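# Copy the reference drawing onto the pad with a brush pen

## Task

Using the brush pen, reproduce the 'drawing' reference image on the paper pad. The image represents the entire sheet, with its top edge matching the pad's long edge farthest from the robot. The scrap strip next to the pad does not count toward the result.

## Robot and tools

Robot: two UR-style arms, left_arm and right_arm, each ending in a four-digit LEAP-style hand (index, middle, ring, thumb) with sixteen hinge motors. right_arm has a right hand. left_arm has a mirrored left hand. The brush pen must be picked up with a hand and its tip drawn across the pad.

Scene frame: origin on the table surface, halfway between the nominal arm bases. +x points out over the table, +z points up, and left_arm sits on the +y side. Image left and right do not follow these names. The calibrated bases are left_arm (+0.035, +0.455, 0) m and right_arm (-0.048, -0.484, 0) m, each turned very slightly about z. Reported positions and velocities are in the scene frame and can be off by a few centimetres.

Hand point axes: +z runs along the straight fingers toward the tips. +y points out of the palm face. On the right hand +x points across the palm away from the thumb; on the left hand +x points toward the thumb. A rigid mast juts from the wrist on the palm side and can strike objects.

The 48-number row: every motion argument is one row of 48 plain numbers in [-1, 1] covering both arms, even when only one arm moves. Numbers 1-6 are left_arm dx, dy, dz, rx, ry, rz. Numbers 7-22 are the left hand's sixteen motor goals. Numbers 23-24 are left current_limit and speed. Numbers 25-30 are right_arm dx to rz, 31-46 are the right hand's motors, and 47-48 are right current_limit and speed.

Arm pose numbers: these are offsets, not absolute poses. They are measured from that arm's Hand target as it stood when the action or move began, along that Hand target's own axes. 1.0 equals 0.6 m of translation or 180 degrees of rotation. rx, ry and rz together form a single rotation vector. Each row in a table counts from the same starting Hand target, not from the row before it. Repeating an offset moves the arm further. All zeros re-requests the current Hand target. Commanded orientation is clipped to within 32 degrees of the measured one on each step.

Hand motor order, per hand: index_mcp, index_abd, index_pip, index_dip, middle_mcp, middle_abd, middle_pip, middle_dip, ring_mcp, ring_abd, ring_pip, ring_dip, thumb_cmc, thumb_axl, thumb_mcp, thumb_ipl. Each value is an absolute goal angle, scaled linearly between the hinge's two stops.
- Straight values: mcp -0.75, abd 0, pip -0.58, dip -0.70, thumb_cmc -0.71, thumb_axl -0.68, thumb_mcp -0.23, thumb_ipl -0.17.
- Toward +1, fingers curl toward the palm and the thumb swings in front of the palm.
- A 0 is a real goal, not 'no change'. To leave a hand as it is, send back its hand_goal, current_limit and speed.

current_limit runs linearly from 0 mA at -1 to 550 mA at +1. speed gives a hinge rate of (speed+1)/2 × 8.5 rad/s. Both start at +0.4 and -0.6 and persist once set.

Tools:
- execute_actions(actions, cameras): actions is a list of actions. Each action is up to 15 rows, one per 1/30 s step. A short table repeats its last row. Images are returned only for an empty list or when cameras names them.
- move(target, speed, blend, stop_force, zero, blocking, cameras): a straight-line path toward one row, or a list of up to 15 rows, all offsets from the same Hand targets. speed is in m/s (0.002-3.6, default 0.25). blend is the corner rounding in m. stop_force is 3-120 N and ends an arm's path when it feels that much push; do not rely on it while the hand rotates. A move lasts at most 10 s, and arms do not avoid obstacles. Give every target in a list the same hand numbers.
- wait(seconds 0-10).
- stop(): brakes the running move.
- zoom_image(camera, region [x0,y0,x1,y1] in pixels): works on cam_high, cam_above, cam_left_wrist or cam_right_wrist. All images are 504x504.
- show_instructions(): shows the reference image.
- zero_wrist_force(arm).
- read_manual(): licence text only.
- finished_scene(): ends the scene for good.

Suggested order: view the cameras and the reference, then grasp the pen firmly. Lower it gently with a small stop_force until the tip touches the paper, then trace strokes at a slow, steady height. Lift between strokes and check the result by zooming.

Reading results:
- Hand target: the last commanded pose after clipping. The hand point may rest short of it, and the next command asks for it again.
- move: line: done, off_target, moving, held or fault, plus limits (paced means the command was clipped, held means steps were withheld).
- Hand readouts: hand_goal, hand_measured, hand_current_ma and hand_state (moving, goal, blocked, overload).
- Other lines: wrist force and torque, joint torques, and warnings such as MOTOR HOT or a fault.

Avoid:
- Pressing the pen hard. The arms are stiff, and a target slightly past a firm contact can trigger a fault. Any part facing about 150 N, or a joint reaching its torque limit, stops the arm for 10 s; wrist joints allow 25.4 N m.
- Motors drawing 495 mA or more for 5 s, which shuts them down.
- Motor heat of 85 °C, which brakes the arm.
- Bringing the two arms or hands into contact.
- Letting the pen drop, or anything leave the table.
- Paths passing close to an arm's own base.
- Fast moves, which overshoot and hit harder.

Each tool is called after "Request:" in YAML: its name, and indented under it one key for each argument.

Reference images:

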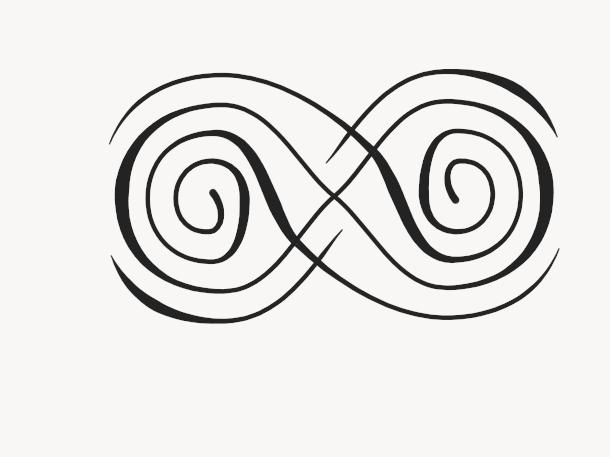

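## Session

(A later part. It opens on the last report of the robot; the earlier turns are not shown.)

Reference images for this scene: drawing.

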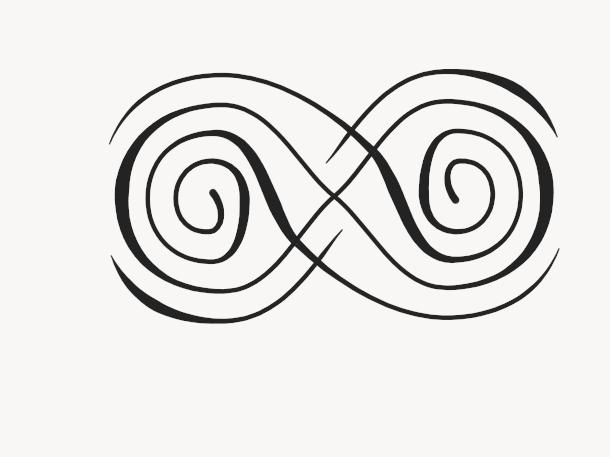

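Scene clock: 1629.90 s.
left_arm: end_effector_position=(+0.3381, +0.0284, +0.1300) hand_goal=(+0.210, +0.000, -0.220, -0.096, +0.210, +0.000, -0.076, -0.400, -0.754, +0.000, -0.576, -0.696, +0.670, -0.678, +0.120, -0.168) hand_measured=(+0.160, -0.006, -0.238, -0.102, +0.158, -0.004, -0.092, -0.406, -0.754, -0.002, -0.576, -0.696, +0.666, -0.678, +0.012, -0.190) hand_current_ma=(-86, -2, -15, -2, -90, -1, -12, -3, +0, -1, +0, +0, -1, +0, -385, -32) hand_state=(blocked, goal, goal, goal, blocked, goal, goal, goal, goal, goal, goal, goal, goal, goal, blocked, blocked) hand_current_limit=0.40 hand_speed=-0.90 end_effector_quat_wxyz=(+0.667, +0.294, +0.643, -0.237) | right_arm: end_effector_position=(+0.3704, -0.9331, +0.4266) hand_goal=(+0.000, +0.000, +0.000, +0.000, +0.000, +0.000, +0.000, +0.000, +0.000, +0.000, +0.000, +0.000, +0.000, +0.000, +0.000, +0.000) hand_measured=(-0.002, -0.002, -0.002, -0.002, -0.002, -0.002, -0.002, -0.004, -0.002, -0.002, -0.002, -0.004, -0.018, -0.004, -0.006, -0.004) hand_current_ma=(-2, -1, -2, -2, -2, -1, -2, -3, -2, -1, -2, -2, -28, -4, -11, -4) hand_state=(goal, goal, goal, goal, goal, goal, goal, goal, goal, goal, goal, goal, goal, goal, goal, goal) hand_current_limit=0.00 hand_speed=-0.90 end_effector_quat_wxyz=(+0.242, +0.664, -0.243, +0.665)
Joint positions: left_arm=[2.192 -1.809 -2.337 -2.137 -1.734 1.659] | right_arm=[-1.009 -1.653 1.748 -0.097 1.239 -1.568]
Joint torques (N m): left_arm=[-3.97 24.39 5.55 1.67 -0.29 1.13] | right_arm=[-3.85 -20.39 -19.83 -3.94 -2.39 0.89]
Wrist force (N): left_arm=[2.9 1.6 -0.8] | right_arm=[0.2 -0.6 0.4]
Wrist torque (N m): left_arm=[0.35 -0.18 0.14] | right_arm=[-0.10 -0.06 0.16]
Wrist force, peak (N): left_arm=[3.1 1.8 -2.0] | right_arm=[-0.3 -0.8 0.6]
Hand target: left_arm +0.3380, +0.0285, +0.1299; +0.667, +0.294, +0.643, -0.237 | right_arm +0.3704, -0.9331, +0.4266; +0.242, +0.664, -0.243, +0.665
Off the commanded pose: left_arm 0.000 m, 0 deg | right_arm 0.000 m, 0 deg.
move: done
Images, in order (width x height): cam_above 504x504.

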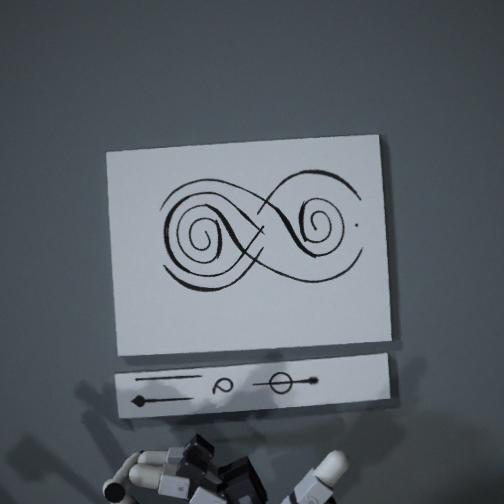

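Request:
move:
  target: [0.0415,0.0921,0.44,0,0,0,0.21,0,-0.22,-0.096,0.21,0,-0.076,-0.4,-0.754,0,-0.576,-0.696,0.671,-0.677,0.12,-0.168,0.4,-0.9,0,0,0,0,0,0,0,0,0,0,0,0,0,0,0,0,0,0,0,0,0,0,0,-0.9]
  speed: 0.25

Request:
move:
  target:
    - [0.01321,-0.00196,-0.01516,0,0,0,0.21,0,-0.22,-0.096,0.21,0,-0.076,-0.4,-0.754,0,-0.576,-0.696,0.671,-0.677,0.12,-0.168,0.4,-0.9,0,0,0,0,0,0,0,0,0,0,0,0,0,0,0,0,0,0,0,0,0,0,0,-0.9]
    - [0.02486,-0.00261,-0.00641,0,0,0,0.21,0,-0.22,-0.096,0.21,0,-0.076,-0.4,-0.754,0,-0.576,-0.696,0.671,-0.677,0.12,-0.168,0.4,-0.9,0,0,0,0,0,0,0,0,0,0,0,0,0,0,0,0,0,0,0,0,0,0,0,-0.9]
    - [0.02755,-0.00061,0.03696,0,0,0,0.21,0,-0.22,-0.096,0.21,0,-0.076,-0.4,-0.754,0,-0.576,-0.696,0.671,-0.677,0.12,-0.168,0.4,-0.9,0,0,0,0,0,0,0,0,0,0,0,0,0,0,0,0,0,0,0,0,0,0,0,-0.9]
    - [0.02775,0.00162,0.06053,0,0,0,0.21,0,-0.22,-0.096,0.21,0,-0.076,-0.4,-0.754,0,-0.576,-0.696,0.671,-0.677,0.12,-0.168,0.4,-0.9,0,0,0,0,0,0,0,0,0,0,0,0,0,0,0,0,0,0,0,0,0,0,0,-0.9]
    - [0.02782,0.00243,0.07749,0,0,0,0.21,0,-0.22,-0.096,0.21,0,-0.076,-0.4,-0.754,0,-0.576,-0.696,0.671,-0.677,0.12,-0.168,0.4,-0.9,0,0,0,0,0,0,0,0,0,0,0,0,0,0,0,0,0,0,0,0,0,0,0,-0.9]
    - [0.02765,0.00047,0.09666,0,0,0,0.21,0,-0.22,-0.096,0.21,0,-0.076,-0.4,-0.754,0,-0.576,-0.696,0.671,-0.677,0.12,-0.168,0.4,-0.9,0,0,0,0,0,0,0,0,0,0,0,0,0,0,0,0,0,0,0,0,0,0,0,-0.9]
    - [0.02689,-0.00819,0.11452,0,0,0,0.21,0,-0.22,-0.096,0.21,0,-0.076,-0.4,-0.754,0,-0.576,-0.696,0.671,-0.677,0.12,-0.168,0.4,-0.9,0,0,0,0,0,0,0,0,0,0,0,0,0,0,0,0,0,0,0,0,0,0,0,-0.9]
    - [0.02547,-0.02445,0.12976,0,0,0,0.21,0,-0.22,-0.096,0.21,0,-0.076,-0.4,-0.754,0,-0.576,-0.696,0.671,-0.677,0.12,-0.168,0.4,-0.9,0,0,0,0,0,0,0,0,0,0,0,0,0,0,0,0,0,0,0,0,0,0,0,-0.9]
    - [0.02342,-0.04796,0.14263,0,0,0,0.21,0,-0.22,-0.096,0.21,0,-0.076,-0.4,-0.754,0,-0.576,-0.696,0.671,-0.677,0.12,-0.168,0.4,-0.9,0,0,0,0,0,0,0,0,0,0,0,0,0,0,0,0,0,0,0,0,0,0,0,-0.9]
    - [0.0214,-0.07099,0.14718,0,0,0,0.21,0,-0.22,-0.096,0.21,0,-0.076,-0.4,-0.754,0,-0.576,-0.696,0.671,-0.677,0.12,-0.168,0.4,-0.9,0,0,0,0,0,0,0,0,0,0,0,0,0,0,0,0,0,0,0,0,0,0,0,-0.9]
    - [0.0195,-0.09273,0.14413,0,0,0,0.21,0,-0.22,-0.096,0.21,0,-0.076,-0.4,-0.754,0,-0.576,-0.696,0.671,-0.677,0.12,-0.168,0.4,-0.9,0,0,0,0,0,0,0,0,0,0,0,0,0,0,0,0,0,0,0,0,0,0,0,-0.9]
    - [0.01757,-0.11477,0.13386,0,0,0,0.21,0,-0.22,-0.096,0.21,0,-0.076,-0.4,-0.754,0,-0.576,-0.696,0.671,-0.677,0.12,-0.168,0.4,-0.9,0,0,0,0,0,0,0,0,0,0,0,0,0,0,0,0,0,0,0,0,0,0,0,-0.9]
    - [0.01598,-0.13285,0.1182,0,0,0,0.21,0,-0.22,-0.096,0.21,0,-0.076,-0.4,-0.754,0,-0.576,-0.696,0.671,-0.677,0.12,-0.168,0.4,-0.9,0,0,0,0,0,0,0,0,0,0,0,0,0,0,0,0,0,0,0,0,0,0,0,-0.9]
    - [0.00904,-0.14528,0.10102,0,0,0,0.21,0,-0.22,-0.096,0.21,0,-0.076,-0.4,-0.754,0,-0.576,-0.696,0.671,-0.677,0.12,-0.168,0.4,-0.9,0,0,0,0,0,0,0,0,0,0,0,0,0,0,0,0,0,0,0,0,0,0,0,-0.9]
    - [0.00297,-0.1191,0.12896,0,0,0,0.21,0,-0.22,-0.096,0.21,0,-0.076,-0.4,-0.754,0,-0.576,-0.696,0.671,-0.677,0.12,-0.168,0.4,-0.9,0,0,0,0,0,0,0,0,0,0,0,0,0,0,0,0,0,0,0,0,0,0,0,-0.9]
  speed: [0.15,0.06,0.06,0.06,0.06,0.06,0.06,0.06,0.06,0.06,0.06,0.06,0.06,0.06,0.15]
  blend: 0.003

Request:
move:
  target:
    - [0.01097,-0.00841,-0.00657,0,0,0,0.21,0,-0.22,-0.096,0.21,0,-0.076,-0.4,-0.754,0,-0.576,-0.696,0.671,-0.677,0.12,-0.168,0.4,-0.9,0,0,0,0,0,0,0,0,0,0,0,0,0,0,0,0,0,0,0,0,0,0,0,-0.9]
    - [0.01236,-0.02117,-0.02094,0,0,0,0.21,0,-0.22,-0.096,0.21,0,-0.076,-0.4,-0.754,0,-0.576,-0.696,0.671,-0.677,0.12,-0.168,0.4,-0.9,0,0,0,0,0,0,0,0,0,0,0,0,0,0,0,0,0,0,0,0,0,0,0,-0.9]
    - [0.01154,-0.03053,-0.03973,0,0,0,0.21,0,-0.22,-0.096,0.21,0,-0.076,-0.4,-0.754,0,-0.576,-0.696,0.671,-0.677,0.12,-0.168,0.4,-0.9,0,0,0,0,0,0,0,0,0,0,0,0,0,0,0,0,0,0,0,0,0,0,0,-0.9]
    - [0.0113,-0.03324,-0.05976,0,0,0,0.21,0,-0.22,-0.096,0.21,0,-0.076,-0.4,-0.754,0,-0.576,-0.696,0.671,-0.677,0.12,-0.168,0.4,-0.9,0,0,0,0,0,0,0,0,0,0,0,0,0,0,0,0,0,0,0,0,0,0,0,-0.9]
    - [0.01159,-0.03001,-0.08094,0,0,0,0.21,0,-0.22,-0.096,0.21,0,-0.076,-0.4,-0.754,0,-0.576,-0.696,0.671,-0.677,0.12,-0.168,0.4,-0.9,0,0,0,0,0,0,0,0,0,0,0,0,0,0,0,0,0,0,0,0,0,0,0,-0.9]
    - [0.01241,-0.02051,-0.10244,0,0,0,0.21,0,-0.22,-0.096,0.21,0,-0.076,-0.4,-0.754,0,-0.576,-0.696,0.671,-0.677,0.12,-0.168,0.4,-0.9,0,0,0,0,0,0,0,0,0,0,0,0,0,0,0,0,0,0,0,0,0,0,0,-0.9]
    - [0.01361,-0.00682,-0.11681,0,0,0,0.21,0,-0.22,-0.096,0.21,0,-0.076,-0.4,-0.754,0,-0.576,-0.696,0.671,-0.677,0.12,-0.168,0.4,-0.9,0,0,0,0,0,0,0,0,0,0,0,0,0,0,0,0,0,0,0,0,0,0,0,-0.9]
    - [0.01489,0.0078,-0.12912,0,0,0,0.21,0,-0.22,-0.096,0.21,0,-0.076,-0.4,-0.754,0,-0.576,-0.696,0.671,-0.677,0.12,-0.168,0.4,-0.9,0,0,0,0,0,0,0,0,0,0,0,0,0,0,0,0,0,0,0,0,0,0,0,-0.9]
    - [0.01647,0.02586,-0.13483,0,0,0,0.21,0,-0.22,-0.096,0.21,0,-0.076,-0.4,-0.754,0,-0.576,-0.696,0.671,-0.677,0.12,-0.168,0.4,-0.9,0,0,0,0,0,0,0,0,0,0,0,0,0,0,0,0,0,0,0,0,0,0,0,-0.9]
    - [0.01807,0.04413,-0.13437,0,0,0,0.21,0,-0.22,-0.096,0.21,0,-0.076,-0.4,-0.754,0,-0.576,-0.696,0.671,-0.677,0.12,-0.168,0.4,-0.9,0,0,0,0,0,0,0,0,0,0,0,0,0,0,0,0,0,0,0,0,0,0,0,-0.9]
    - [0.01975,0.06336,-0.13289,0,0,0,0.21,0,-0.22,-0.096,0.21,0,-0.076,-0.4,-0.754,0,-0.576,-0.696,0.671,-0.677,0.12,-0.168,0.4,-0.9,0,0,0,0,0,0,0,0,0,0,0,0,0,0,0,0,0,0,0,0,0,0,0,-0.9]
    - [0.02198,0.08878,-0.13086,0,0,0,0.21,0,-0.22,-0.096,0.21,0,-0.076,-0.4,-0.754,0,-0.576,-0.696,0.671,-0.677,0.12,-0.168,0.4,-0.9,0,0,0,0,0,0,0,0,0,0,0,0,0,0,0,0,0,0,0,0,0,0,0,-0.9]
    - [0.02375,0.1091,-0.12884,0,0,0,0.21,0,-0.22,-0.096,0.21,0,-0.076,-0.4,-0.754,0,-0.576,-0.696,0.671,-0.677,0.12,-0.168,0.4,-0.9,0,0,0,0,0,0,0,0,0,0,0,0,0,0,0,0,0,0,0,0,0,0,0,-0.9]
    - [0.02111,0.13625,-0.12795,0,0,0,0.21,0,-0.22,-0.096,0.21,0,-0.076,-0.4,-0.754,0,-0.576,-0.696,0.671,-0.677,0.12,-0.168,0.4,-0.9,0,0,0,0,0,0,0,0,0,0,0,0,0,0,0,0,0,0,0,0,0,0,0,-0.9]
    - [-0.00297,0.1191,-0.12896,0,0,0,0.21,0,-0.22,-0.096,0.21,0,-0.076,-0.4,-0.754,0,-0.576,-0.696,0.671,-0.677,0.12,-0.168,0.4,-0.9,0,0,0,0,0,0,0,0,0,0,0,0,0,0,0,0,0,0,0,0,0,0,0,-0.9]
  speed: [0.06,0.06,0.06,0.06,0.06,0.06,0.06,0.06,0.06,0.06,0.06,0.06,0.06,0.06,0.1]
  blend: 0.003

Request:
move:
  target:
    - [0.00985,-0.04045,0.14003,0,0,0,0.21,0,-0.22,-0.096,0.21,0,-0.076,-0.4,-0.754,0,-0.576,-0.696,0.671,-0.677,0.12,-0.168,0.4,-0.9,0,0,0,0,0,0,0,0,0,0,0,0,0,0,0,0,0,0,0,0,0,0,0,-0.9]
    - [0.02063,-0.05112,0.14302,0,0,0,0.21,0,-0.22,-0.096,0.21,0,-0.076,-0.4,-0.754,0,-0.576,-0.696,0.671,-0.677,0.12,-0.168,0.4,-0.9,0,0,0,0,0,0,0,0,0,0,0,0,0,0,0,0,0,0,0,0,0,0,0,-0.9]
    - [0.02093,-0.07633,0.14718,0,0,0,0.21,0,-0.22,-0.096,0.21,0,-0.076,-0.4,-0.754,0,-0.576,-0.696,0.671,-0.677,0.12,-0.168,0.4,-0.9,0,0,0,0,0,0,0,0,0,0,0,0,0,0,0,0,0,0,0,0,0,0,0,-0.9]
    - [0.0199,-0.09386,0.14562,0,0,0,0.21,0,-0.22,-0.096,0.21,0,-0.076,-0.4,-0.754,0,-0.576,-0.696,0.671,-0.677,0.12,-0.168,0.4,-0.9,0,0,0,0,0,0,0,0,0,0,0,0,0,0,0,0,0,0,0,0,0,0,0,-0.9]
    - [0.01848,-0.11769,0.13531,0,0,0,0.21,0,-0.22,-0.096,0.21,0,-0.076,-0.4,-0.754,0,-0.576,-0.696,0.671,-0.677,0.12,-0.168,0.4,-0.9,0,0,0,0,0,0,0,0,0,0,0,0,0,0,0,0,0,0,0,0,0,0,0,-0.9]
    - [0.01732,-0.13671,0.11823,0,0,0,0.21,0,-0.22,-0.096,0.21,0,-0.076,-0.4,-0.754,0,-0.576,-0.696,0.671,-0.677,0.12,-0.168,0.4,-0.9,0,0,0,0,0,0,0,0,0,0,0,0,0,0,0,0,0,0,0,0,0,0,0,-0.9]
    - [0.01648,-0.1463,0.10422,0,0,0,0.21,0,-0.22,-0.096,0.21,0,-0.076,-0.4,-0.754,0,-0.576,-0.696,0.671,-0.677,0.12,-0.168,0.4,-0.9,0,0,0,0,0,0,0,0,0,0,0,0,0,0,0,0,0,0,0,0,0,0,0,-0.9]
    - [0.01556,-0.15303,0.0884,0,0,0,0.21,0,-0.22,-0.096,0.21,0,-0.076,-0.4,-0.754,0,-0.576,-0.696,0.671,-0.677,0.12,-0.168,0.4,-0.9,0,0,0,0,0,0,0,0,0,0,0,0,0,0,0,0,0,0,0,0,0,0,0,-0.9]
    - [0.01475,-0.15448,0.06846,0,0,0,0.21,0,-0.22,-0.096,0.21,0,-0.076,-0.4,-0.754,0,-0.576,-0.696,0.671,-0.677,0.12,-0.168,0.4,-0.9,0,0,0,0,0,0,0,0,0,0,0,0,0,0,0,0,0,0,0,0,0,0,0,-0.9]
    - [0.01442,-0.15062,0.04787,0,0,0,0.21,0,-0.22,-0.096,0.21,0,-0.076,-0.4,-0.754,0,-0.576,-0.696,0.671,-0.677,0.12,-0.168,0.4,-0.9,0,0,0,0,0,0,0,0,0,0,0,0,0,0,0,0,0,0,0,0,0,0,0,-0.9]
    - [0.01053,-0.13774,0.02433,0,0,0,0.21,0,-0.22,-0.096,0.21,0,-0.076,-0.4,-0.754,0,-0.576,-0.696,0.671,-0.677,0.12,-0.168,0.4,-0.9,0,0,0,0,0,0,0,0,0,0,0,0,0,0,0,0,0,0,0,0,0,0,0,-0.9]
    - [0,0,0,0,0,0,0.21,0,-0.22,-0.096,0.21,0,-0.076,-0.4,-0.754,0,-0.576,-0.696,0.671,-0.677,0.12,-0.168,0.4,-0.9,0,0,0,0,0,0,0,0,0,0,0,0,0,0,0,0,0,0,0,0,0,0,0,-0.9]
  speed: [0.2,0.06,0.06,0.06,0.06,0.06,0.06,0.06,0.06,0.06,0.06,0.15]
  blend: 0.003

Request:
move:
  target:
    - [0.00978,-0.0413,0.13914,0,0,0,0.21,0,-0.22,-0.096,0.21,0,-0.076,-0.4,-0.754,0,-0.576,-0.696,0.671,-0.677,0.12,-0.168,0.4,-0.9,0,0,0,0,0,0,0,0,0,0,0,0,0,0,0,0,0,0,0,0,0,0,0,-0.9]
    - [0.02053,-0.05225,0.14183,0,0,0,0.21,0,-0.22,-0.096,0.21,0,-0.076,-0.4,-0.754,0,-0.576,-0.696,0.671,-0.677,0.12,-0.168,0.4,-0.9,0,0,0,0,0,0,0,0,0,0,0,0,0,0,0,0,0,0,0,0,0,0,0,-0.9]
    - [0.02091,-0.07657,0.14513,0,0,0,0.21,0,-0.22,-0.096,0.21,0,-0.076,-0.4,-0.754,0,-0.576,-0.696,0.671,-0.677,0.12,-0.168,0.4,-0.9,0,0,0,0,0,0,0,0,0,0,0,0,0,0,0,0,0,0,0,0,0,0,0,-0.9]
    - [0.01993,-0.09355,0.14237,0,0,0,0.21,0,-0.22,-0.096,0.21,0,-0.076,-0.4,-0.754,0,-0.576,-0.696,0.671,-0.677,0.12,-0.168,0.4,-0.9,0,0,0,0,0,0,0,0,0,0,0,0,0,0,0,0,0,0,0,0,0,0,0,-0.9]
    - [0.01866,-0.11561,0.13081,0,0,0,0.21,0,-0.22,-0.096,0.21,0,-0.076,-0.4,-0.754,0,-0.576,-0.696,0.671,-0.677,0.12,-0.168,0.4,-0.9,0,0,0,0,0,0,0,0,0,0,0,0,0,0,0,0,0,0,0,0,0,0,0,-0.9]
    - [0.01768,-0.13259,0.11326,0,0,0,0.21,0,-0.22,-0.096,0.21,0,-0.076,-0.4,-0.754,0,-0.576,-0.696,0.671,-0.677,0.12,-0.168,0.4,-0.9,0,0,0,0,0,0,0,0,0,0,0,0,0,0,0,0,0,0,0,0,0,0,0,-0.9]
    - [0.01688,-0.14173,0.09984,0,0,0,0.21,0,-0.22,-0.096,0.21,0,-0.076,-0.4,-0.754,0,-0.576,-0.696,0.671,-0.677,0.12,-0.168,0.4,-0.9,0,0,0,0,0,0,0,0,0,0,0,0,0,0,0,0,0,0,0,0,0,0,0,-0.9]
    - [0.01601,-0.14786,0.08572,0,0,0,0.21,0,-0.22,-0.096,0.21,0,-0.076,-0.4,-0.754,0,-0.576,-0.696,0.671,-0.677,0.12,-0.168,0.4,-0.9,0,0,0,0,0,0,0,0,0,0,0,0,0,0,0,0,0,0,0,0,0,0,0,-0.9]
    - [0.01514,-0.15005,0.06762,0,0,0,0.21,0,-0.22,-0.096,0.21,0,-0.076,-0.4,-0.754,0,-0.576,-0.696,0.671,-0.677,0.12,-0.168,0.4,-0.9,0,0,0,0,0,0,0,0,0,0,0,0,0,0,0,0,0,0,0,0,0,0,0,-0.9]
    - [0.01469,-0.14761,0.04817,0,0,0,0.21,0,-0.22,-0.096,0.21,0,-0.076,-0.4,-0.754,0,-0.576,-0.696,0.671,-0.677,0.12,-0.168,0.4,-0.9,0,0,0,0,0,0,0,0,0,0,0,0,0,0,0,0,0,0,0,0,0,0,0,-0.9]
    - [0.01065,-0.13633,0.02582,0,0,0,0.21,0,-0.22,-0.096,0.21,0,-0.076,-0.4,-0.754,0,-0.576,-0.696,0.671,-0.677,0.12,-0.168,0.4,-0.9,0,0,0,0,0,0,0,0,0,0,0,0,0,0,0,0,0,0,0,0,0,0,0,-0.9]
    - [0,0,0,0,0,0,0.21,0,-0.22,-0.096,0.21,0,-0.076,-0.4,-0.754,0,-0.576,-0.696,0.671,-0.677,0.12,-0.168,0.4,-0.9,0,0,0,0,0,0,0,0,0,0,0,0,0,0,0,0,0,0,0,0,0,0,0,-0.9]
  speed: [0.2,0.06,0.06,0.06,0.06,0.06,0.06,0.06,0.06,0.06,0.06,0.15]
  blend: 0.003

Request:
move:
  target:
    - [0.02329,0.11333,-0.1302,0,0,0,0.21,0,-0.22,-0.096,0.21,0,-0.076,-0.4,-0.754,0,-0.576,-0.696,0.671,-0.677,0.12,-0.168,0.4,-0.9,0,0,0,0,0,0,0,0,0,0,0,0,0,0,0,0,0,0,0,0,0,0,0,-0.9]
    - [0.0354,0.11797,-0.12425,0,0,0,0.21,0,-0.22,-0.096,0.21,0,-0.076,-0.4,-0.754,0,-0.576,-0.696,0.671,-0.677,0.12,-0.168,0.4,-0.9,0,0,0,0,0,0,0,0,0,0,0,0,0,0,0,0,0,0,0,0,0,0,0,-0.9]
    - [0.03964,0.12816,-0.11383,0,0,0,0.21,0,-0.22,-0.096,0.21,0,-0.076,-0.4,-0.754,0,-0.576,-0.696,0.671,-0.677,0.12,-0.168,0.4,-0.9,0,0,0,0,0,0,0,0,0,0,0,0,0,0,0,0,0,0,0,0,0,0,0,-0.9]
    - [0.03955,0.13667,-0.10258,0,0,0,0.21,0,-0.22,-0.096,0.21,0,-0.076,-0.4,-0.754,0,-0.576,-0.696,0.671,-0.677,0.12,-0.168,0.4,-0.9,0,0,0,0,0,0,0,0,0,0,0,0,0,0,0,0,0,0,0,0,0,0,0,-0.9]
    - [0.03533,0.14573,-0.08695,0,0,0,0.21,0,-0.22,-0.096,0.21,0,-0.076,-0.4,-0.754,0,-0.576,-0.696,0.671,-0.677,0.12,-0.168,0.4,-0.9,0,0,0,0,0,0,0,0,0,0,0,0,0,0,0,0,0,0,0,0,0,0,0,-0.9]
    - [0,0,0,0,0,0,0.21,0,-0.22,-0.096,0.21,0,-0.076,-0.4,-0.754,0,-0.576,-0.696,0.671,-0.677,0.12,-0.168,0.4,-0.9,0,0,0,0,0,0,0,0,0,0,0,0,0,0,0,0,0,0,0,0,0,0,0,-0.9]
    - [0.00327,-0.11565,0.1302,0,0,0,0.21,0,-0.22,-0.096,0.21,0,-0.076,-0.4,-0.754,0,-0.576,-0.696,0.671,-0.677,0.12,-0.168,0.4,-0.9,0,0,0,0,0,0,0,0,0,0,0,0,0,0,0,0,0,0,0,0,0,0,0,-0.9]
    - [0.0144,-0.12233,0.12425,0,0,0,0.21,0,-0.22,-0.096,0.21,0,-0.076,-0.4,-0.754,0,-0.576,-0.696,0.671,-0.677,0.12,-0.168,0.4,-0.9,0,0,0,0,0,0,0,0,0,0,0,0,0,0,0,0,0,0,0,0,0,0,0,-0.9]
    - [0.0168,-0.13311,0.11383,0,0,0,0.21,0,-0.22,-0.096,0.21,0,-0.076,-0.4,-0.754,0,-0.576,-0.696,0.671,-0.677,0.12,-0.168,0.4,-0.9,0,0,0,0,0,0,0,0,0,0,0,0,0,0,0,0,0,0,0,0,0,0,0,-0.9]
    - [0.01523,-0.14147,0.10258,0,0,0,0.21,0,-0.22,-0.096,0.21,0,-0.076,-0.4,-0.754,0,-0.576,-0.696,0.671,-0.677,0.12,-0.168,0.4,-0.9,0,0,0,0,0,0,0,0,0,0,0,0,0,0,0,0,0,0,0,0,0,0,0,-0.9]
    - [0.00949,-0.14967,0.08695,0,0,0,0.21,0,-0.22,-0.096,0.21,0,-0.076,-0.4,-0.754,0,-0.576,-0.696,0.671,-0.677,0.12,-0.168,0.4,-0.9,0,0,0,0,0,0,0,0,0,0,0,0,0,0,0,0,0,0,0,0,0,0,0,-0.9]
    - [0,0,0,0,0,0,0.21,0,-0.22,-0.096,0.21,0,-0.076,-0.4,-0.754,0,-0.576,-0.696,0.671,-0.677,0.12,-0.168,0.4,-0.9,0,0,0,0,0,0,0,0,0,0,0,0,0,0,0,0,0,0,0,0,0,0,0,-0.9]
  speed: [0.2,0.06,0.06,0.06,0.06,0.2,0.2,0.06,0.06,0.06,0.06,0.2]
  blend: 0.003

Request:
move:
  target: [-0.0415,-0.0921,-0.44,0,0,0,0.21,0,-0.22,-0.096,0.21,0,-0.076,-0.4,-0.754,0,-0.576,-0.696,0.671,-0.677,0.12,-0.168,0.4,-0.9,0,0,0,0,0,0,0,0,0,0,0,0,0,0,0,0,0,0,0,0,0,0,0,-0.9]
  speed: 0.25
  cameras: ["cam_above"]

Request:
zoom_image:
  camera: "cam_above"
  region: [145, 160, 265, 310]

Request:
zoom_image:
  camera: "cam_above"
  region: [245, 150, 385, 300]

Scene clock: 1726.37 s.
left_arm: end_effector_position=(+0.5673, -0.1143, +0.1102) hand_goal=(+0.210, +0.000, -0.220, -0.096, +0.210, +0.000, -0.076, -0.400, -0.754, +0.000, -0.576, -0.696, +0.670, -0.678, +0.120, -0.168) hand_measured=(+0.160, -0.006, -0.238, -0.102, +0.158, -0.004, -0.092, -0.406, -0.754, -0.002, -0.576, -0.696, +0.666, -0.678, +0.012, -0.190) hand_current_ma=(-86, -2, -15, -2, -90, -1, -12, -3, +0, -1, +0, +0, -1, +0, -385, -32) hand_state=(blocked, goal, goal, goal, blocked, goal, goal, goal, goal, goal, goal, goal, goal, goal, blocked, blocked) hand_current_limit=0.40 hand_speed=-0.90 end_effector_quat_wxyz=(+0.667, +0.294, +0.643, -0.237) | right_arm: end_effector_position=(+0.3704, -0.9331, +0.4266) hand_goal=(+0.000, +0.000, +0.000, +0.000, +0.000, +0.000, +0.000, +0.000, +0.000, +0.000, +0.000, +0.000, +0.000, +0.000, +0.000, +0.000) hand_measured=(-0.002, -0.002, -0.002, -0.002, -0.002, -0.002, -0.002, -0.004, -0.002, -0.002, -0.002, -0.004, -0.018, -0.004, -0.006, -0.004) hand_current_ma=(-2, -1, -2, -2, -2, -1, -2, -3, -2, -1, -2, -2, -28, -4, -11, -4) hand_state=(goal, goal, goal, goal, goal, goal, goal, goal, goal, goal, goal, goal, goal, goal, goal, goal) hand_current_limit=0.00 hand_speed=-0.90 end_effector_quat_wxyz=(+0.242, +0.664, -0.243, +0.665)
Joint positions: left_arm=[2.371 -2.239 -1.666 -2.377 -1.555 1.659] | right_arm=[-1.009 -1.653 1.748 -0.097 1.239 -1.568]
Joint torques (N m): left_arm=[-6.27 41.94 26.27 1.04 -0.86 -0.75] | right_arm=[-3.78 -20.18 -19.95 -3.87 -2.42 0.9]
Wrist force (N): left_arm=[2.7 1.6 -1.1] | right_arm=[-0.1 -0.6 0.4]
Wrist torque (N m): left_arm=[0.32 -0.17 0.06] | right_arm=[-0.08 -0.03 0.14]
Wrist force, peak (N): left_arm=[2.3 1.5 -3.1] | right_arm=[-0.4 -0.7 0.7]
Hand target: left_arm +0.5673, -0.1143, +0.1102; +0.667, +0.294, +0.643, -0.237 | right_arm +0.3704, -0.9331, +0.4266; +0.242, +0.664, -0.243, +0.665
Off the commanded pose: left_arm 0.000 m, 0 deg | right_arm 0.000 m, 0 deg.
move: done

Scene clock: 1730.13 s.
left_arm: end_effector_position=(+0.5733, -0.2192, +0.1020) hand_goal=(+0.210, +0.000, -0.220, -0.096, +0.210, +0.000, -0.076, -0.400, -0.754, +0.000, -0.576, -0.696, +0.670, -0.678, +0.120, -0.168) hand_measured=(+0.160, -0.006, -0.238, -0.102, +0.158, -0.004, -0.092, -0.406, -0.754, -0.002, -0.576, -0.696, +0.666, -0.678, +0.012, -0.190) hand_current_ma=(-86, -2, -15, -2, -90, -1, -12, -3, +0, -1, +0, +0, -1, +0, -385, -32) hand_state=(blocked, goal, goal, goal, blocked, goal, goal, goal, goal, goal, goal, goal, goal, goal, blocked, blocked) hand_current_limit=0.40 hand_speed=-0.90 end_effector_quat_wxyz=(+0.667, +0.294, +0.643, -0.237) | right_arm: end_effector_position=(+0.3704, -0.9331, +0.4266) hand_goal=(+0.000, +0.000, +0.000, +0.000, +0.000, +0.000, +0.000, +0.000, +0.000, +0.000, +0.000, +0.000, +0.000, +0.000, +0.000, +0.000) hand_measured=(-0.002, -0.002, -0.002, -0.002, -0.002, -0.002, -0.002, -0.004, -0.002, -0.002, -0.002, -0.004, -0.018, -0.004, -0.006, -0.004) hand_current_ma=(-2, -1, -2, -2, -2, -1, -2, -3, -2, -1, -2, -2, -28, -4, -11, -4) hand_state=(goal, goal, goal, goal, goal, goal, goal, goal, goal, goal, goal, goal, goal, goal, goal, goal) hand_current_limit=0.00 hand_speed=-0.90 end_effector_quat_wxyz=(+0.242, +0.664, -0.243, +0.665)
Joint positions: left_arm=[2.257 -2.426 -1.325 -2.532 -1.669 1.659] | right_arm=[-1.009 -1.653 1.748 -0.097 1.239 -1.568]
Joint torques (N m): left_arm=[4.13 67.93 23.06 1.56 0.45 -0.02] | right_arm=[-3.39 -20.48 -19.53 -4.15 -2.32 0.7]
Wrist force (N): left_arm=[2.1 1.3 -1.2] | right_arm=[0.0 -0.7 0.7]
Wrist torque (N m): left_arm=[0.30 -0.09 0.05] | right_arm=[-0.13 -0.05 0.15]
Wrist force, peak (N): left_arm=[3.3 -0.3 -3.4] | right_arm=[-0.1 -0.9 0.7]
Hand target: left_arm +0.5734, -0.2192, +0.1022; +0.667, +0.294, +0.643, -0.237 | right_arm +0.3704, -0.9331, +0.4266; +0.242, +0.664, -0.243, +0.665
Off the commanded pose: left_arm 0.000 m, 0 deg | right_arm 0.000 m, 0 deg.
move: done

Scene clock: 1733.60 s.
left_arm: end_effector_position=(+0.5674, -0.1144, +0.1104) hand_goal=(+0.210, +0.000, -0.220, -0.096, +0.210, +0.000, -0.076, -0.400, -0.754, +0.000, -0.576, -0.696, +0.670, -0.678, +0.120, -0.168) hand_measured=(+0.160, -0.006, -0.238, -0.102, +0.158, -0.004, -0.092, -0.406, -0.754, -0.002, -0.576, -0.696, +0.666, -0.678, +0.012, -0.190) hand_current_ma=(-86, -2, -15, -2, -90, -1, -12, -3, +0, -1, +0, +0, -1, +0, -385, -32) hand_state=(blocked, goal, goal, goal, blocked, goal, goal, goal, goal, goal, goal, goal, goal, goal, blocked, blocked) hand_current_limit=0.40 hand_speed=-0.90 end_effector_quat_wxyz=(+0.667, +0.294, +0.643, -0.237) | right_arm: end_effector_position=(+0.3704, -0.9331, +0.4266) hand_goal=(+0.000, +0.000, +0.000, +0.000, +0.000, +0.000, +0.000, +0.000, +0.000, +0.000, +0.000, +0.000, +0.000, +0.000, +0.000, +0.000) hand_measured=(-0.002, -0.002, -0.002, -0.002, -0.002, -0.002, -0.002, -0.004, -0.002, -0.002, -0.002, -0.004, -0.018, -0.004, -0.006, -0.004) hand_current_ma=(-2, -1, -2, -2, -2, -1, -2, -3, -2, -1, -2, -2, -28, -4, -11, -4) hand_state=(goal, goal, goal, goal, goal, goal, goal, goal, goal, goal, goal, goal, goal, goal, goal, goal) hand_current_limit=0.00 hand_speed=-0.90 end_effector_quat_wxyz=(+0.242, +0.664, -0.243, +0.665)
Joint positions: left_arm=[2.371 -2.239 -1.665 -2.377 -1.555 1.659] | right_arm=[-1.009 -1.653 1.748 -0.097 1.239 -1.568]
Joint torques (N m): left_arm=[2.88 32.89 9.49 2.31 0.98 -0.19] | right_arm=[-3.6 -20.64 -19.65 -4.06 -2.47 0.62]
Wrist force (N): left_arm=[2.4 1.9 -1.2] | right_arm=[-0.2 -0.6 0.5]
Wrist torque (N m): left_arm=[0.38 -0.16 0.03] | right_arm=[-0.10 0.00 0.13]
Wrist force, peak (N): left_arm=[3.5 3.0 -1.2] | right_arm=[-0.2 -0.7 0.8]
Hand target: left_arm +0.5673, -0.1143, +0.1102; +0.667, +0.294, +0.643, -0.237 | right_arm +0.3704, -0.9331, +0.4266; +0.242, +0.664, -0.243, +0.665
Off the commanded pose: left_arm 0.000 m, 0 deg | right_arm 0.000 m, 0 deg.
move: done

Scene clock: 1737.20 s.
left_arm: end_effector_position=(+0.5673, -0.1144, +0.1103) hand_goal=(+0.210, +0.000, -0.220, -0.096, +0.210, +0.000, -0.076, -0.400, -0.754, +0.000, -0.576, -0.696, +0.670, -0.678, +0.120, -0.168) hand_measured=(+0.160, -0.006, -0.238, -0.102, +0.158, -0.004, -0.092, -0.406, -0.754, -0.002, -0.576, -0.696, +0.666, -0.678, +0.012, -0.190) hand_current_ma=(-86, -2, -15, -2, -90, -1, -12, -3, +0, -1, +0, +0, -1, +0, -385, -32) hand_state=(blocked, goal, goal, goal, blocked, goal, goal, goal, goal, goal, goal, goal, goal, goal, blocked, blocked) hand_current_limit=0.40 hand_speed=-0.90 end_effector_quat_wxyz=(+0.667, +0.294, +0.643, -0.237) | right_arm: end_effector_position=(+0.3704, -0.9331, +0.4266) hand_goal=(+0.000, +0.000, +0.000, +0.000, +0.000, +0.000, +0.000, +0.000, +0.000, +0.000, +0.000, +0.000, +0.000, +0.000, +0.000, +0.000) hand_measured=(-0.002, -0.002, -0.002, -0.002, -0.002, -0.002, -0.002, -0.004, -0.002, -0.002, -0.002, -0.004, -0.018, -0.004, -0.006, -0.004) hand_current_ma=(-2, -1, -2, -2, -2, -1, -2, -3, -2, -1, -2, -2, -28, -4, -11, -4) hand_state=(goal, goal, goal, goal, goal, goal, goal, goal, goal, goal, goal, goal, goal, goal, goal, goal) hand_current_limit=0.00 hand_speed=-0.90 end_effector_quat_wxyz=(+0.242, +0.664, -0.243, +0.665)
Joint positions: left_arm=[2.371 -2.239 -1.665 -2.378 -1.555 1.659] | right_arm=[-1.009 -1.653 1.748 -0.097 1.239 -1.568]
Joint torques (N m): left_arm=[4.8 34.09 20.29 0.53 0.27 -0.56] | right_arm=[-3.53 -20.95 -20.23 -4 -2.33 0.61]
Wrist force (N): left_arm=[2.7 1.7 -1.1] | right_arm=[-0.4 -0.8 0.6]
Wrist torque (N m): left_arm=[0.34 -0.19 0.06] | right_arm=[-0.13 0.02 0.10]
Wrist force, peak (N): left_arm=[3.0 2.4 -3.5] | right_arm=[-0.4 -0.8 0.6]
Hand target: left_arm +0.5673, -0.1143, +0.1102; +0.667, +0.294, +0.643, -0.237 | right_arm +0.3704, -0.9331, +0.4266; +0.242, +0.664, -0.243, +0.665
Off the commanded pose: left_arm 0.000 m, 0 deg | right_arm 0.000 m, 0 deg.
move: done

Scene clock: 1740.70 s.
left_arm: end_effector_position=(+0.5673, -0.1144, +0.1103) hand_goal=(+0.210, +0.000, -0.220, -0.096, +0.210, +0.000, -0.076, -0.400, -0.754, +0.000, -0.576, -0.696, +0.670, -0.678, +0.120, -0.168) hand_measured=(+0.160, -0.006, -0.238, -0.102, +0.158, -0.004, -0.092, -0.406, -0.754, -0.002, -0.576, -0.696, +0.666, -0.678, +0.012, -0.190) hand_current_ma=(-86, -2, -15, -2, -90, -1, -12, -3, +0, -1, +0, +0, -1, +0, -385, -32) hand_state=(blocked, goal, goal, goal, blocked, goal, goal, goal, goal, goal, goal, goal, goal, goal, blocked, blocked) hand_current_limit=0.40 hand_speed=-0.90 end_effector_quat_wxyz=(+0.667, +0.294, +0.643, -0.237) | right_arm: end_effector_position=(+0.3704, -0.9331, +0.4266) hand_goal=(+0.000, +0.000, +0.000, +0.000, +0.000, +0.000, +0.000, +0.000, +0.000, +0.000, +0.000, +0.000, +0.000, +0.000, +0.000, +0.000) hand_measured=(-0.002, -0.002, -0.002, -0.002, -0.002, -0.002, -0.002, -0.004, -0.002, -0.002, -0.002, -0.004, -0.018, -0.004, -0.006, -0.004) hand_current_ma=(-2, -1, -2, -2, -2, -1, -2, -3, -2, -1, -2, -2, -28, -4, -11, -4) hand_state=(goal, goal, goal, goal, goal, goal, goal, goal, goal, goal, goal, goal, goal, goal, goal, goal) hand_current_limit=0.00 hand_speed=-0.90 end_effector_quat_wxyz=(+0.242, +0.664, -0.243, +0.665)
Joint positions: left_arm=[2.371 -2.239 -1.665 -2.378 -1.555 1.659] | right_arm=[-1.009 -1.653 1.748 -0.097 1.239 -1.568]
Joint torques (N m): left_arm=[5.21 34.07 20.67 0.47 -0.01 -0.52] | right_arm=[-4.07 -21.11 -19.65 -3.94 -2.3 0.79]
Wrist force (N): left_arm=[2.5 1.8 -1.2] | right_arm=[-0.3 -0.4 0.6]
Wrist torque (N m): left_arm=[0.37 -0.17 0.04] | right_arm=[-0.07 0.01 0.12]
Wrist force, peak (N): left_arm=[3.1 2.6 -2.8] | right_arm=[0.1 -0.7 0.8]
Hand target: left_arm +0.5673, -0.1143, +0.1102; +0.667, +0.294, +0.643, -0.237 | right_arm +0.3704, -0.9331, +0.4266; +0.242, +0.664, -0.243, +0.665
Off the commanded pose: left_arm 0.000 m, 0 deg | right_arm 0.000 m, 0 deg.
move: done

Scene clock: 1744.63 s.
left_arm: end_effector_position=(+0.5673, -0.1144, +0.1103) hand_goal=(+0.210, +0.000, -0.220, -0.096, +0.210, +0.000, -0.076, -0.400, -0.754, +0.000, -0.576, -0.696, +0.670, -0.678, +0.120, -0.168) hand_measured=(+0.160, -0.006, -0.238, -0.102, +0.158, -0.004, -0.092, -0.406, -0.754, -0.002, -0.576, -0.696, +0.666, -0.678, +0.012, -0.190) hand_current_ma=(-86, -2, -15, -2, -90, -1, -12, -3, +0, -1, +0, +0, -1, +0, -385, -32) hand_state=(blocked, goal, goal, goal, blocked, goal, goal, goal, goal, goal, goal, goal, goal, goal, blocked, blocked) hand_current_limit=0.40 hand_speed=-0.90 end_effector_quat_wxyz=(+0.667, +0.294, +0.643, -0.237) | right_arm: end_effector_position=(+0.3704, -0.9331, +0.4266) hand_goal=(+0.000, +0.000, +0.000, +0.000, +0.000, +0.000, +0.000, +0.000, +0.000, +0.000, +0.000, +0.000, +0.000, +0.000, +0.000, +0.000) hand_measured=(-0.002, -0.002, -0.002, -0.002, -0.002, -0.002, -0.002, -0.004, -0.002, -0.002, -0.002, -0.004, -0.018, -0.004, -0.006, -0.004) hand_current_ma=(-2, -1, -2, -2, -2, -1, -2, -3, -2, -1, -2, -2, -28, -4, -11, -4) hand_state=(goal, goal, goal, goal, goal, goal, goal, goal, goal, goal, goal, goal, goal, goal, goal, goal) hand_current_limit=0.00 hand_speed=-0.90 end_effector_quat_wxyz=(+0.242, +0.664, -0.243, +0.665)
Joint positions: left_arm=[2.371 -2.24 -1.665 -2.378 -1.555 1.659] | right_arm=[-1.009 -1.653 1.748 -0.097 1.239 -1.568]
Joint torques (N m): left_arm=[6 42.34 9.16 1.73 0.3 -0.83] | right_arm=[-3.2 -20.83 -20.51 -3.97 -2.4 0.57]
Wrist force (N): left_arm=[2.6 1.8 -1.4] | right_arm=[-0.1 -0.7 0.5]
Wrist torque (N m): left_arm=[0.37 -0.19 0.04] | right_arm=[-0.11 -0.02 0.14]
Wrist force, peak (N): left_arm=[3.3 4.0 -1.6] | right_arm=[-0.2 -0.6 0.8]
Hand target: left_arm +0.5673, -0.1143, +0.1102; +0.667, +0.294, +0.643, -0.237 | right_arm +0.3704, -0.9331, +0.4266; +0.242, +0.664, -0.243, +0.665
Off the commanded pose: left_arm 0.000 m, 0 deg | right_arm 0.000 m, 0 deg.
move: done

Scene clock: 1746.20 s.
left_arm: end_effector_position=(+0.3381, +0.0284, +0.1300) hand_goal=(+0.210, +0.000, -0.220, -0.096, +0.210, +0.000, -0.076, -0.400, -0.754, +0.000, -0.576, -0.696, +0.670, -0.678, +0.120, -0.168) hand_measured=(+0.160, -0.006, -0.238, -0.102, +0.158, -0.004, -0.092, -0.406, -0.754, -0.002, -0.576, -0.696, +0.666, -0.678, +0.012, -0.190) hand_current_ma=(-86, -2, -15, -2, -90, -1, -12, -3, +0, -1, +0, +0, -1, +0, -385, -32) hand_state=(blocked, goal, goal, goal, blocked, goal, goal, goal, goal, goal, goal, goal, goal, goal, blocked, blocked) hand_current_limit=0.40 hand_speed=-0.90 end_effector_quat_wxyz=(+0.667, +0.294, +0.643, -0.237) | right_arm: end_effector_position=(+0.3704, -0.9331, +0.4266) hand_goal=(+0.000, +0.000, +0.000, +0.000, +0.000, +0.000, +0.000, +0.000, +0.000, +0.000, +0.000, +0.000, +0.000, +0.000, +0.000, +0.000) hand_measured=(-0.002, -0.002, -0.002, -0.002, -0.002, -0.002, -0.002, -0.004, -0.002, -0.002, -0.002, -0.004, -0.018, -0.004, -0.006, -0.004) hand_current_ma=(-2, -1, -2, -2, -2, -1, -2, -3, -2, -1, -2, -2, -28, -4, -11, -4) hand_state=(goal, goal, goal, goal, goal, goal, goal, goal, goal, goal, goal, goal, goal, goal, goal, goal) hand_current_limit=0.00 hand_speed=-0.90 end_effector_quat_wxyz=(+0.242, +0.664, -0.243, +0.665)
Joint positions: left_arm=[2.192 -1.809 -2.337 -2.137 -1.734 1.659] | right_arm=[-1.009 -1.653 1.748 -0.097 1.239 -1.568]
Joint torques (N m): left_arm=[-3.8 24.26 4.49 1.74 -0.33 1.25] | right_arm=[-3.27 -20.62 -19.87 -3.99 -2.45 0.5]
Wrist force (N): left_arm=[2.7 1.8 -0.9] | right_arm=[-0.1 -0.4 0.6]
Wrist torque (N m): left_arm=[0.38 -0.16 0.12] | right_arm=[-0.08 -0.02 0.14]
Wrist force, peak (N): left_arm=[2.3 1.4 -3.3] | right_arm=[-0.1 -0.9 0.6]
Hand target: left_arm +0.3380, +0.0285, +0.1299; +0.667, +0.294, +0.643, -0.237 | right_arm +0.3704, -0.9331, +0.4266; +0.242, +0.664, -0.243, +0.665
Off the commanded pose: left_arm 0.000 m, 0 deg | right_arm 0.000 m, 0 deg.
move: done
Images, in order (width x height): cam_above 504x504.

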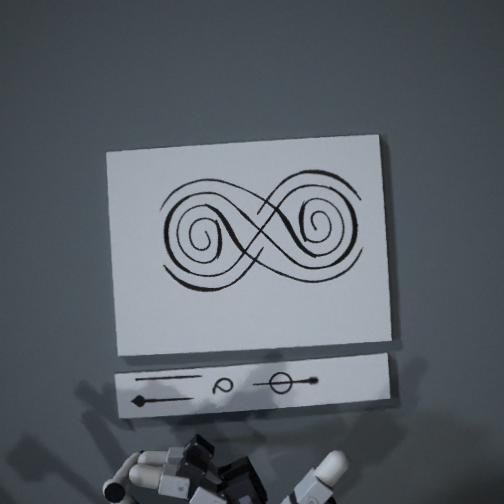

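Scaled by 3.360 from the camera's 504x504 image, which has a finer 720x720 frame.

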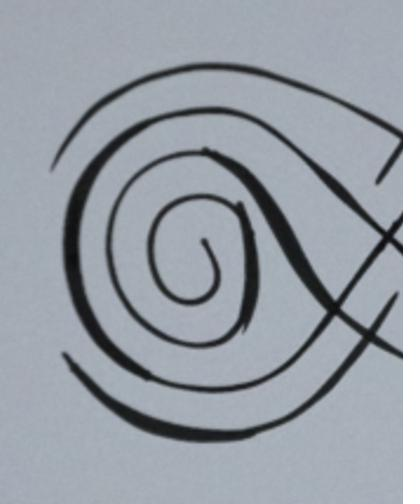

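Scaled by 3.360 from the camera's 504x504 image, which has a finer 720x720 frame.

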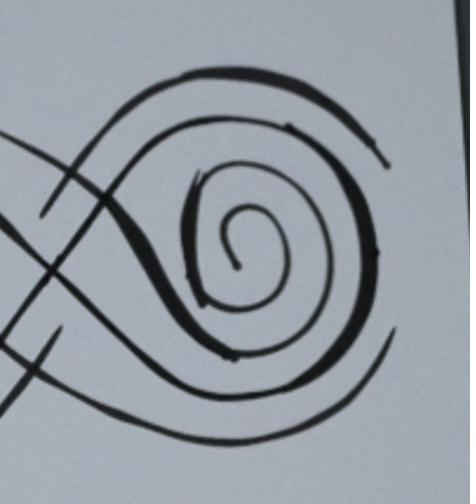

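Request:
finished_scene:

The scene is finished.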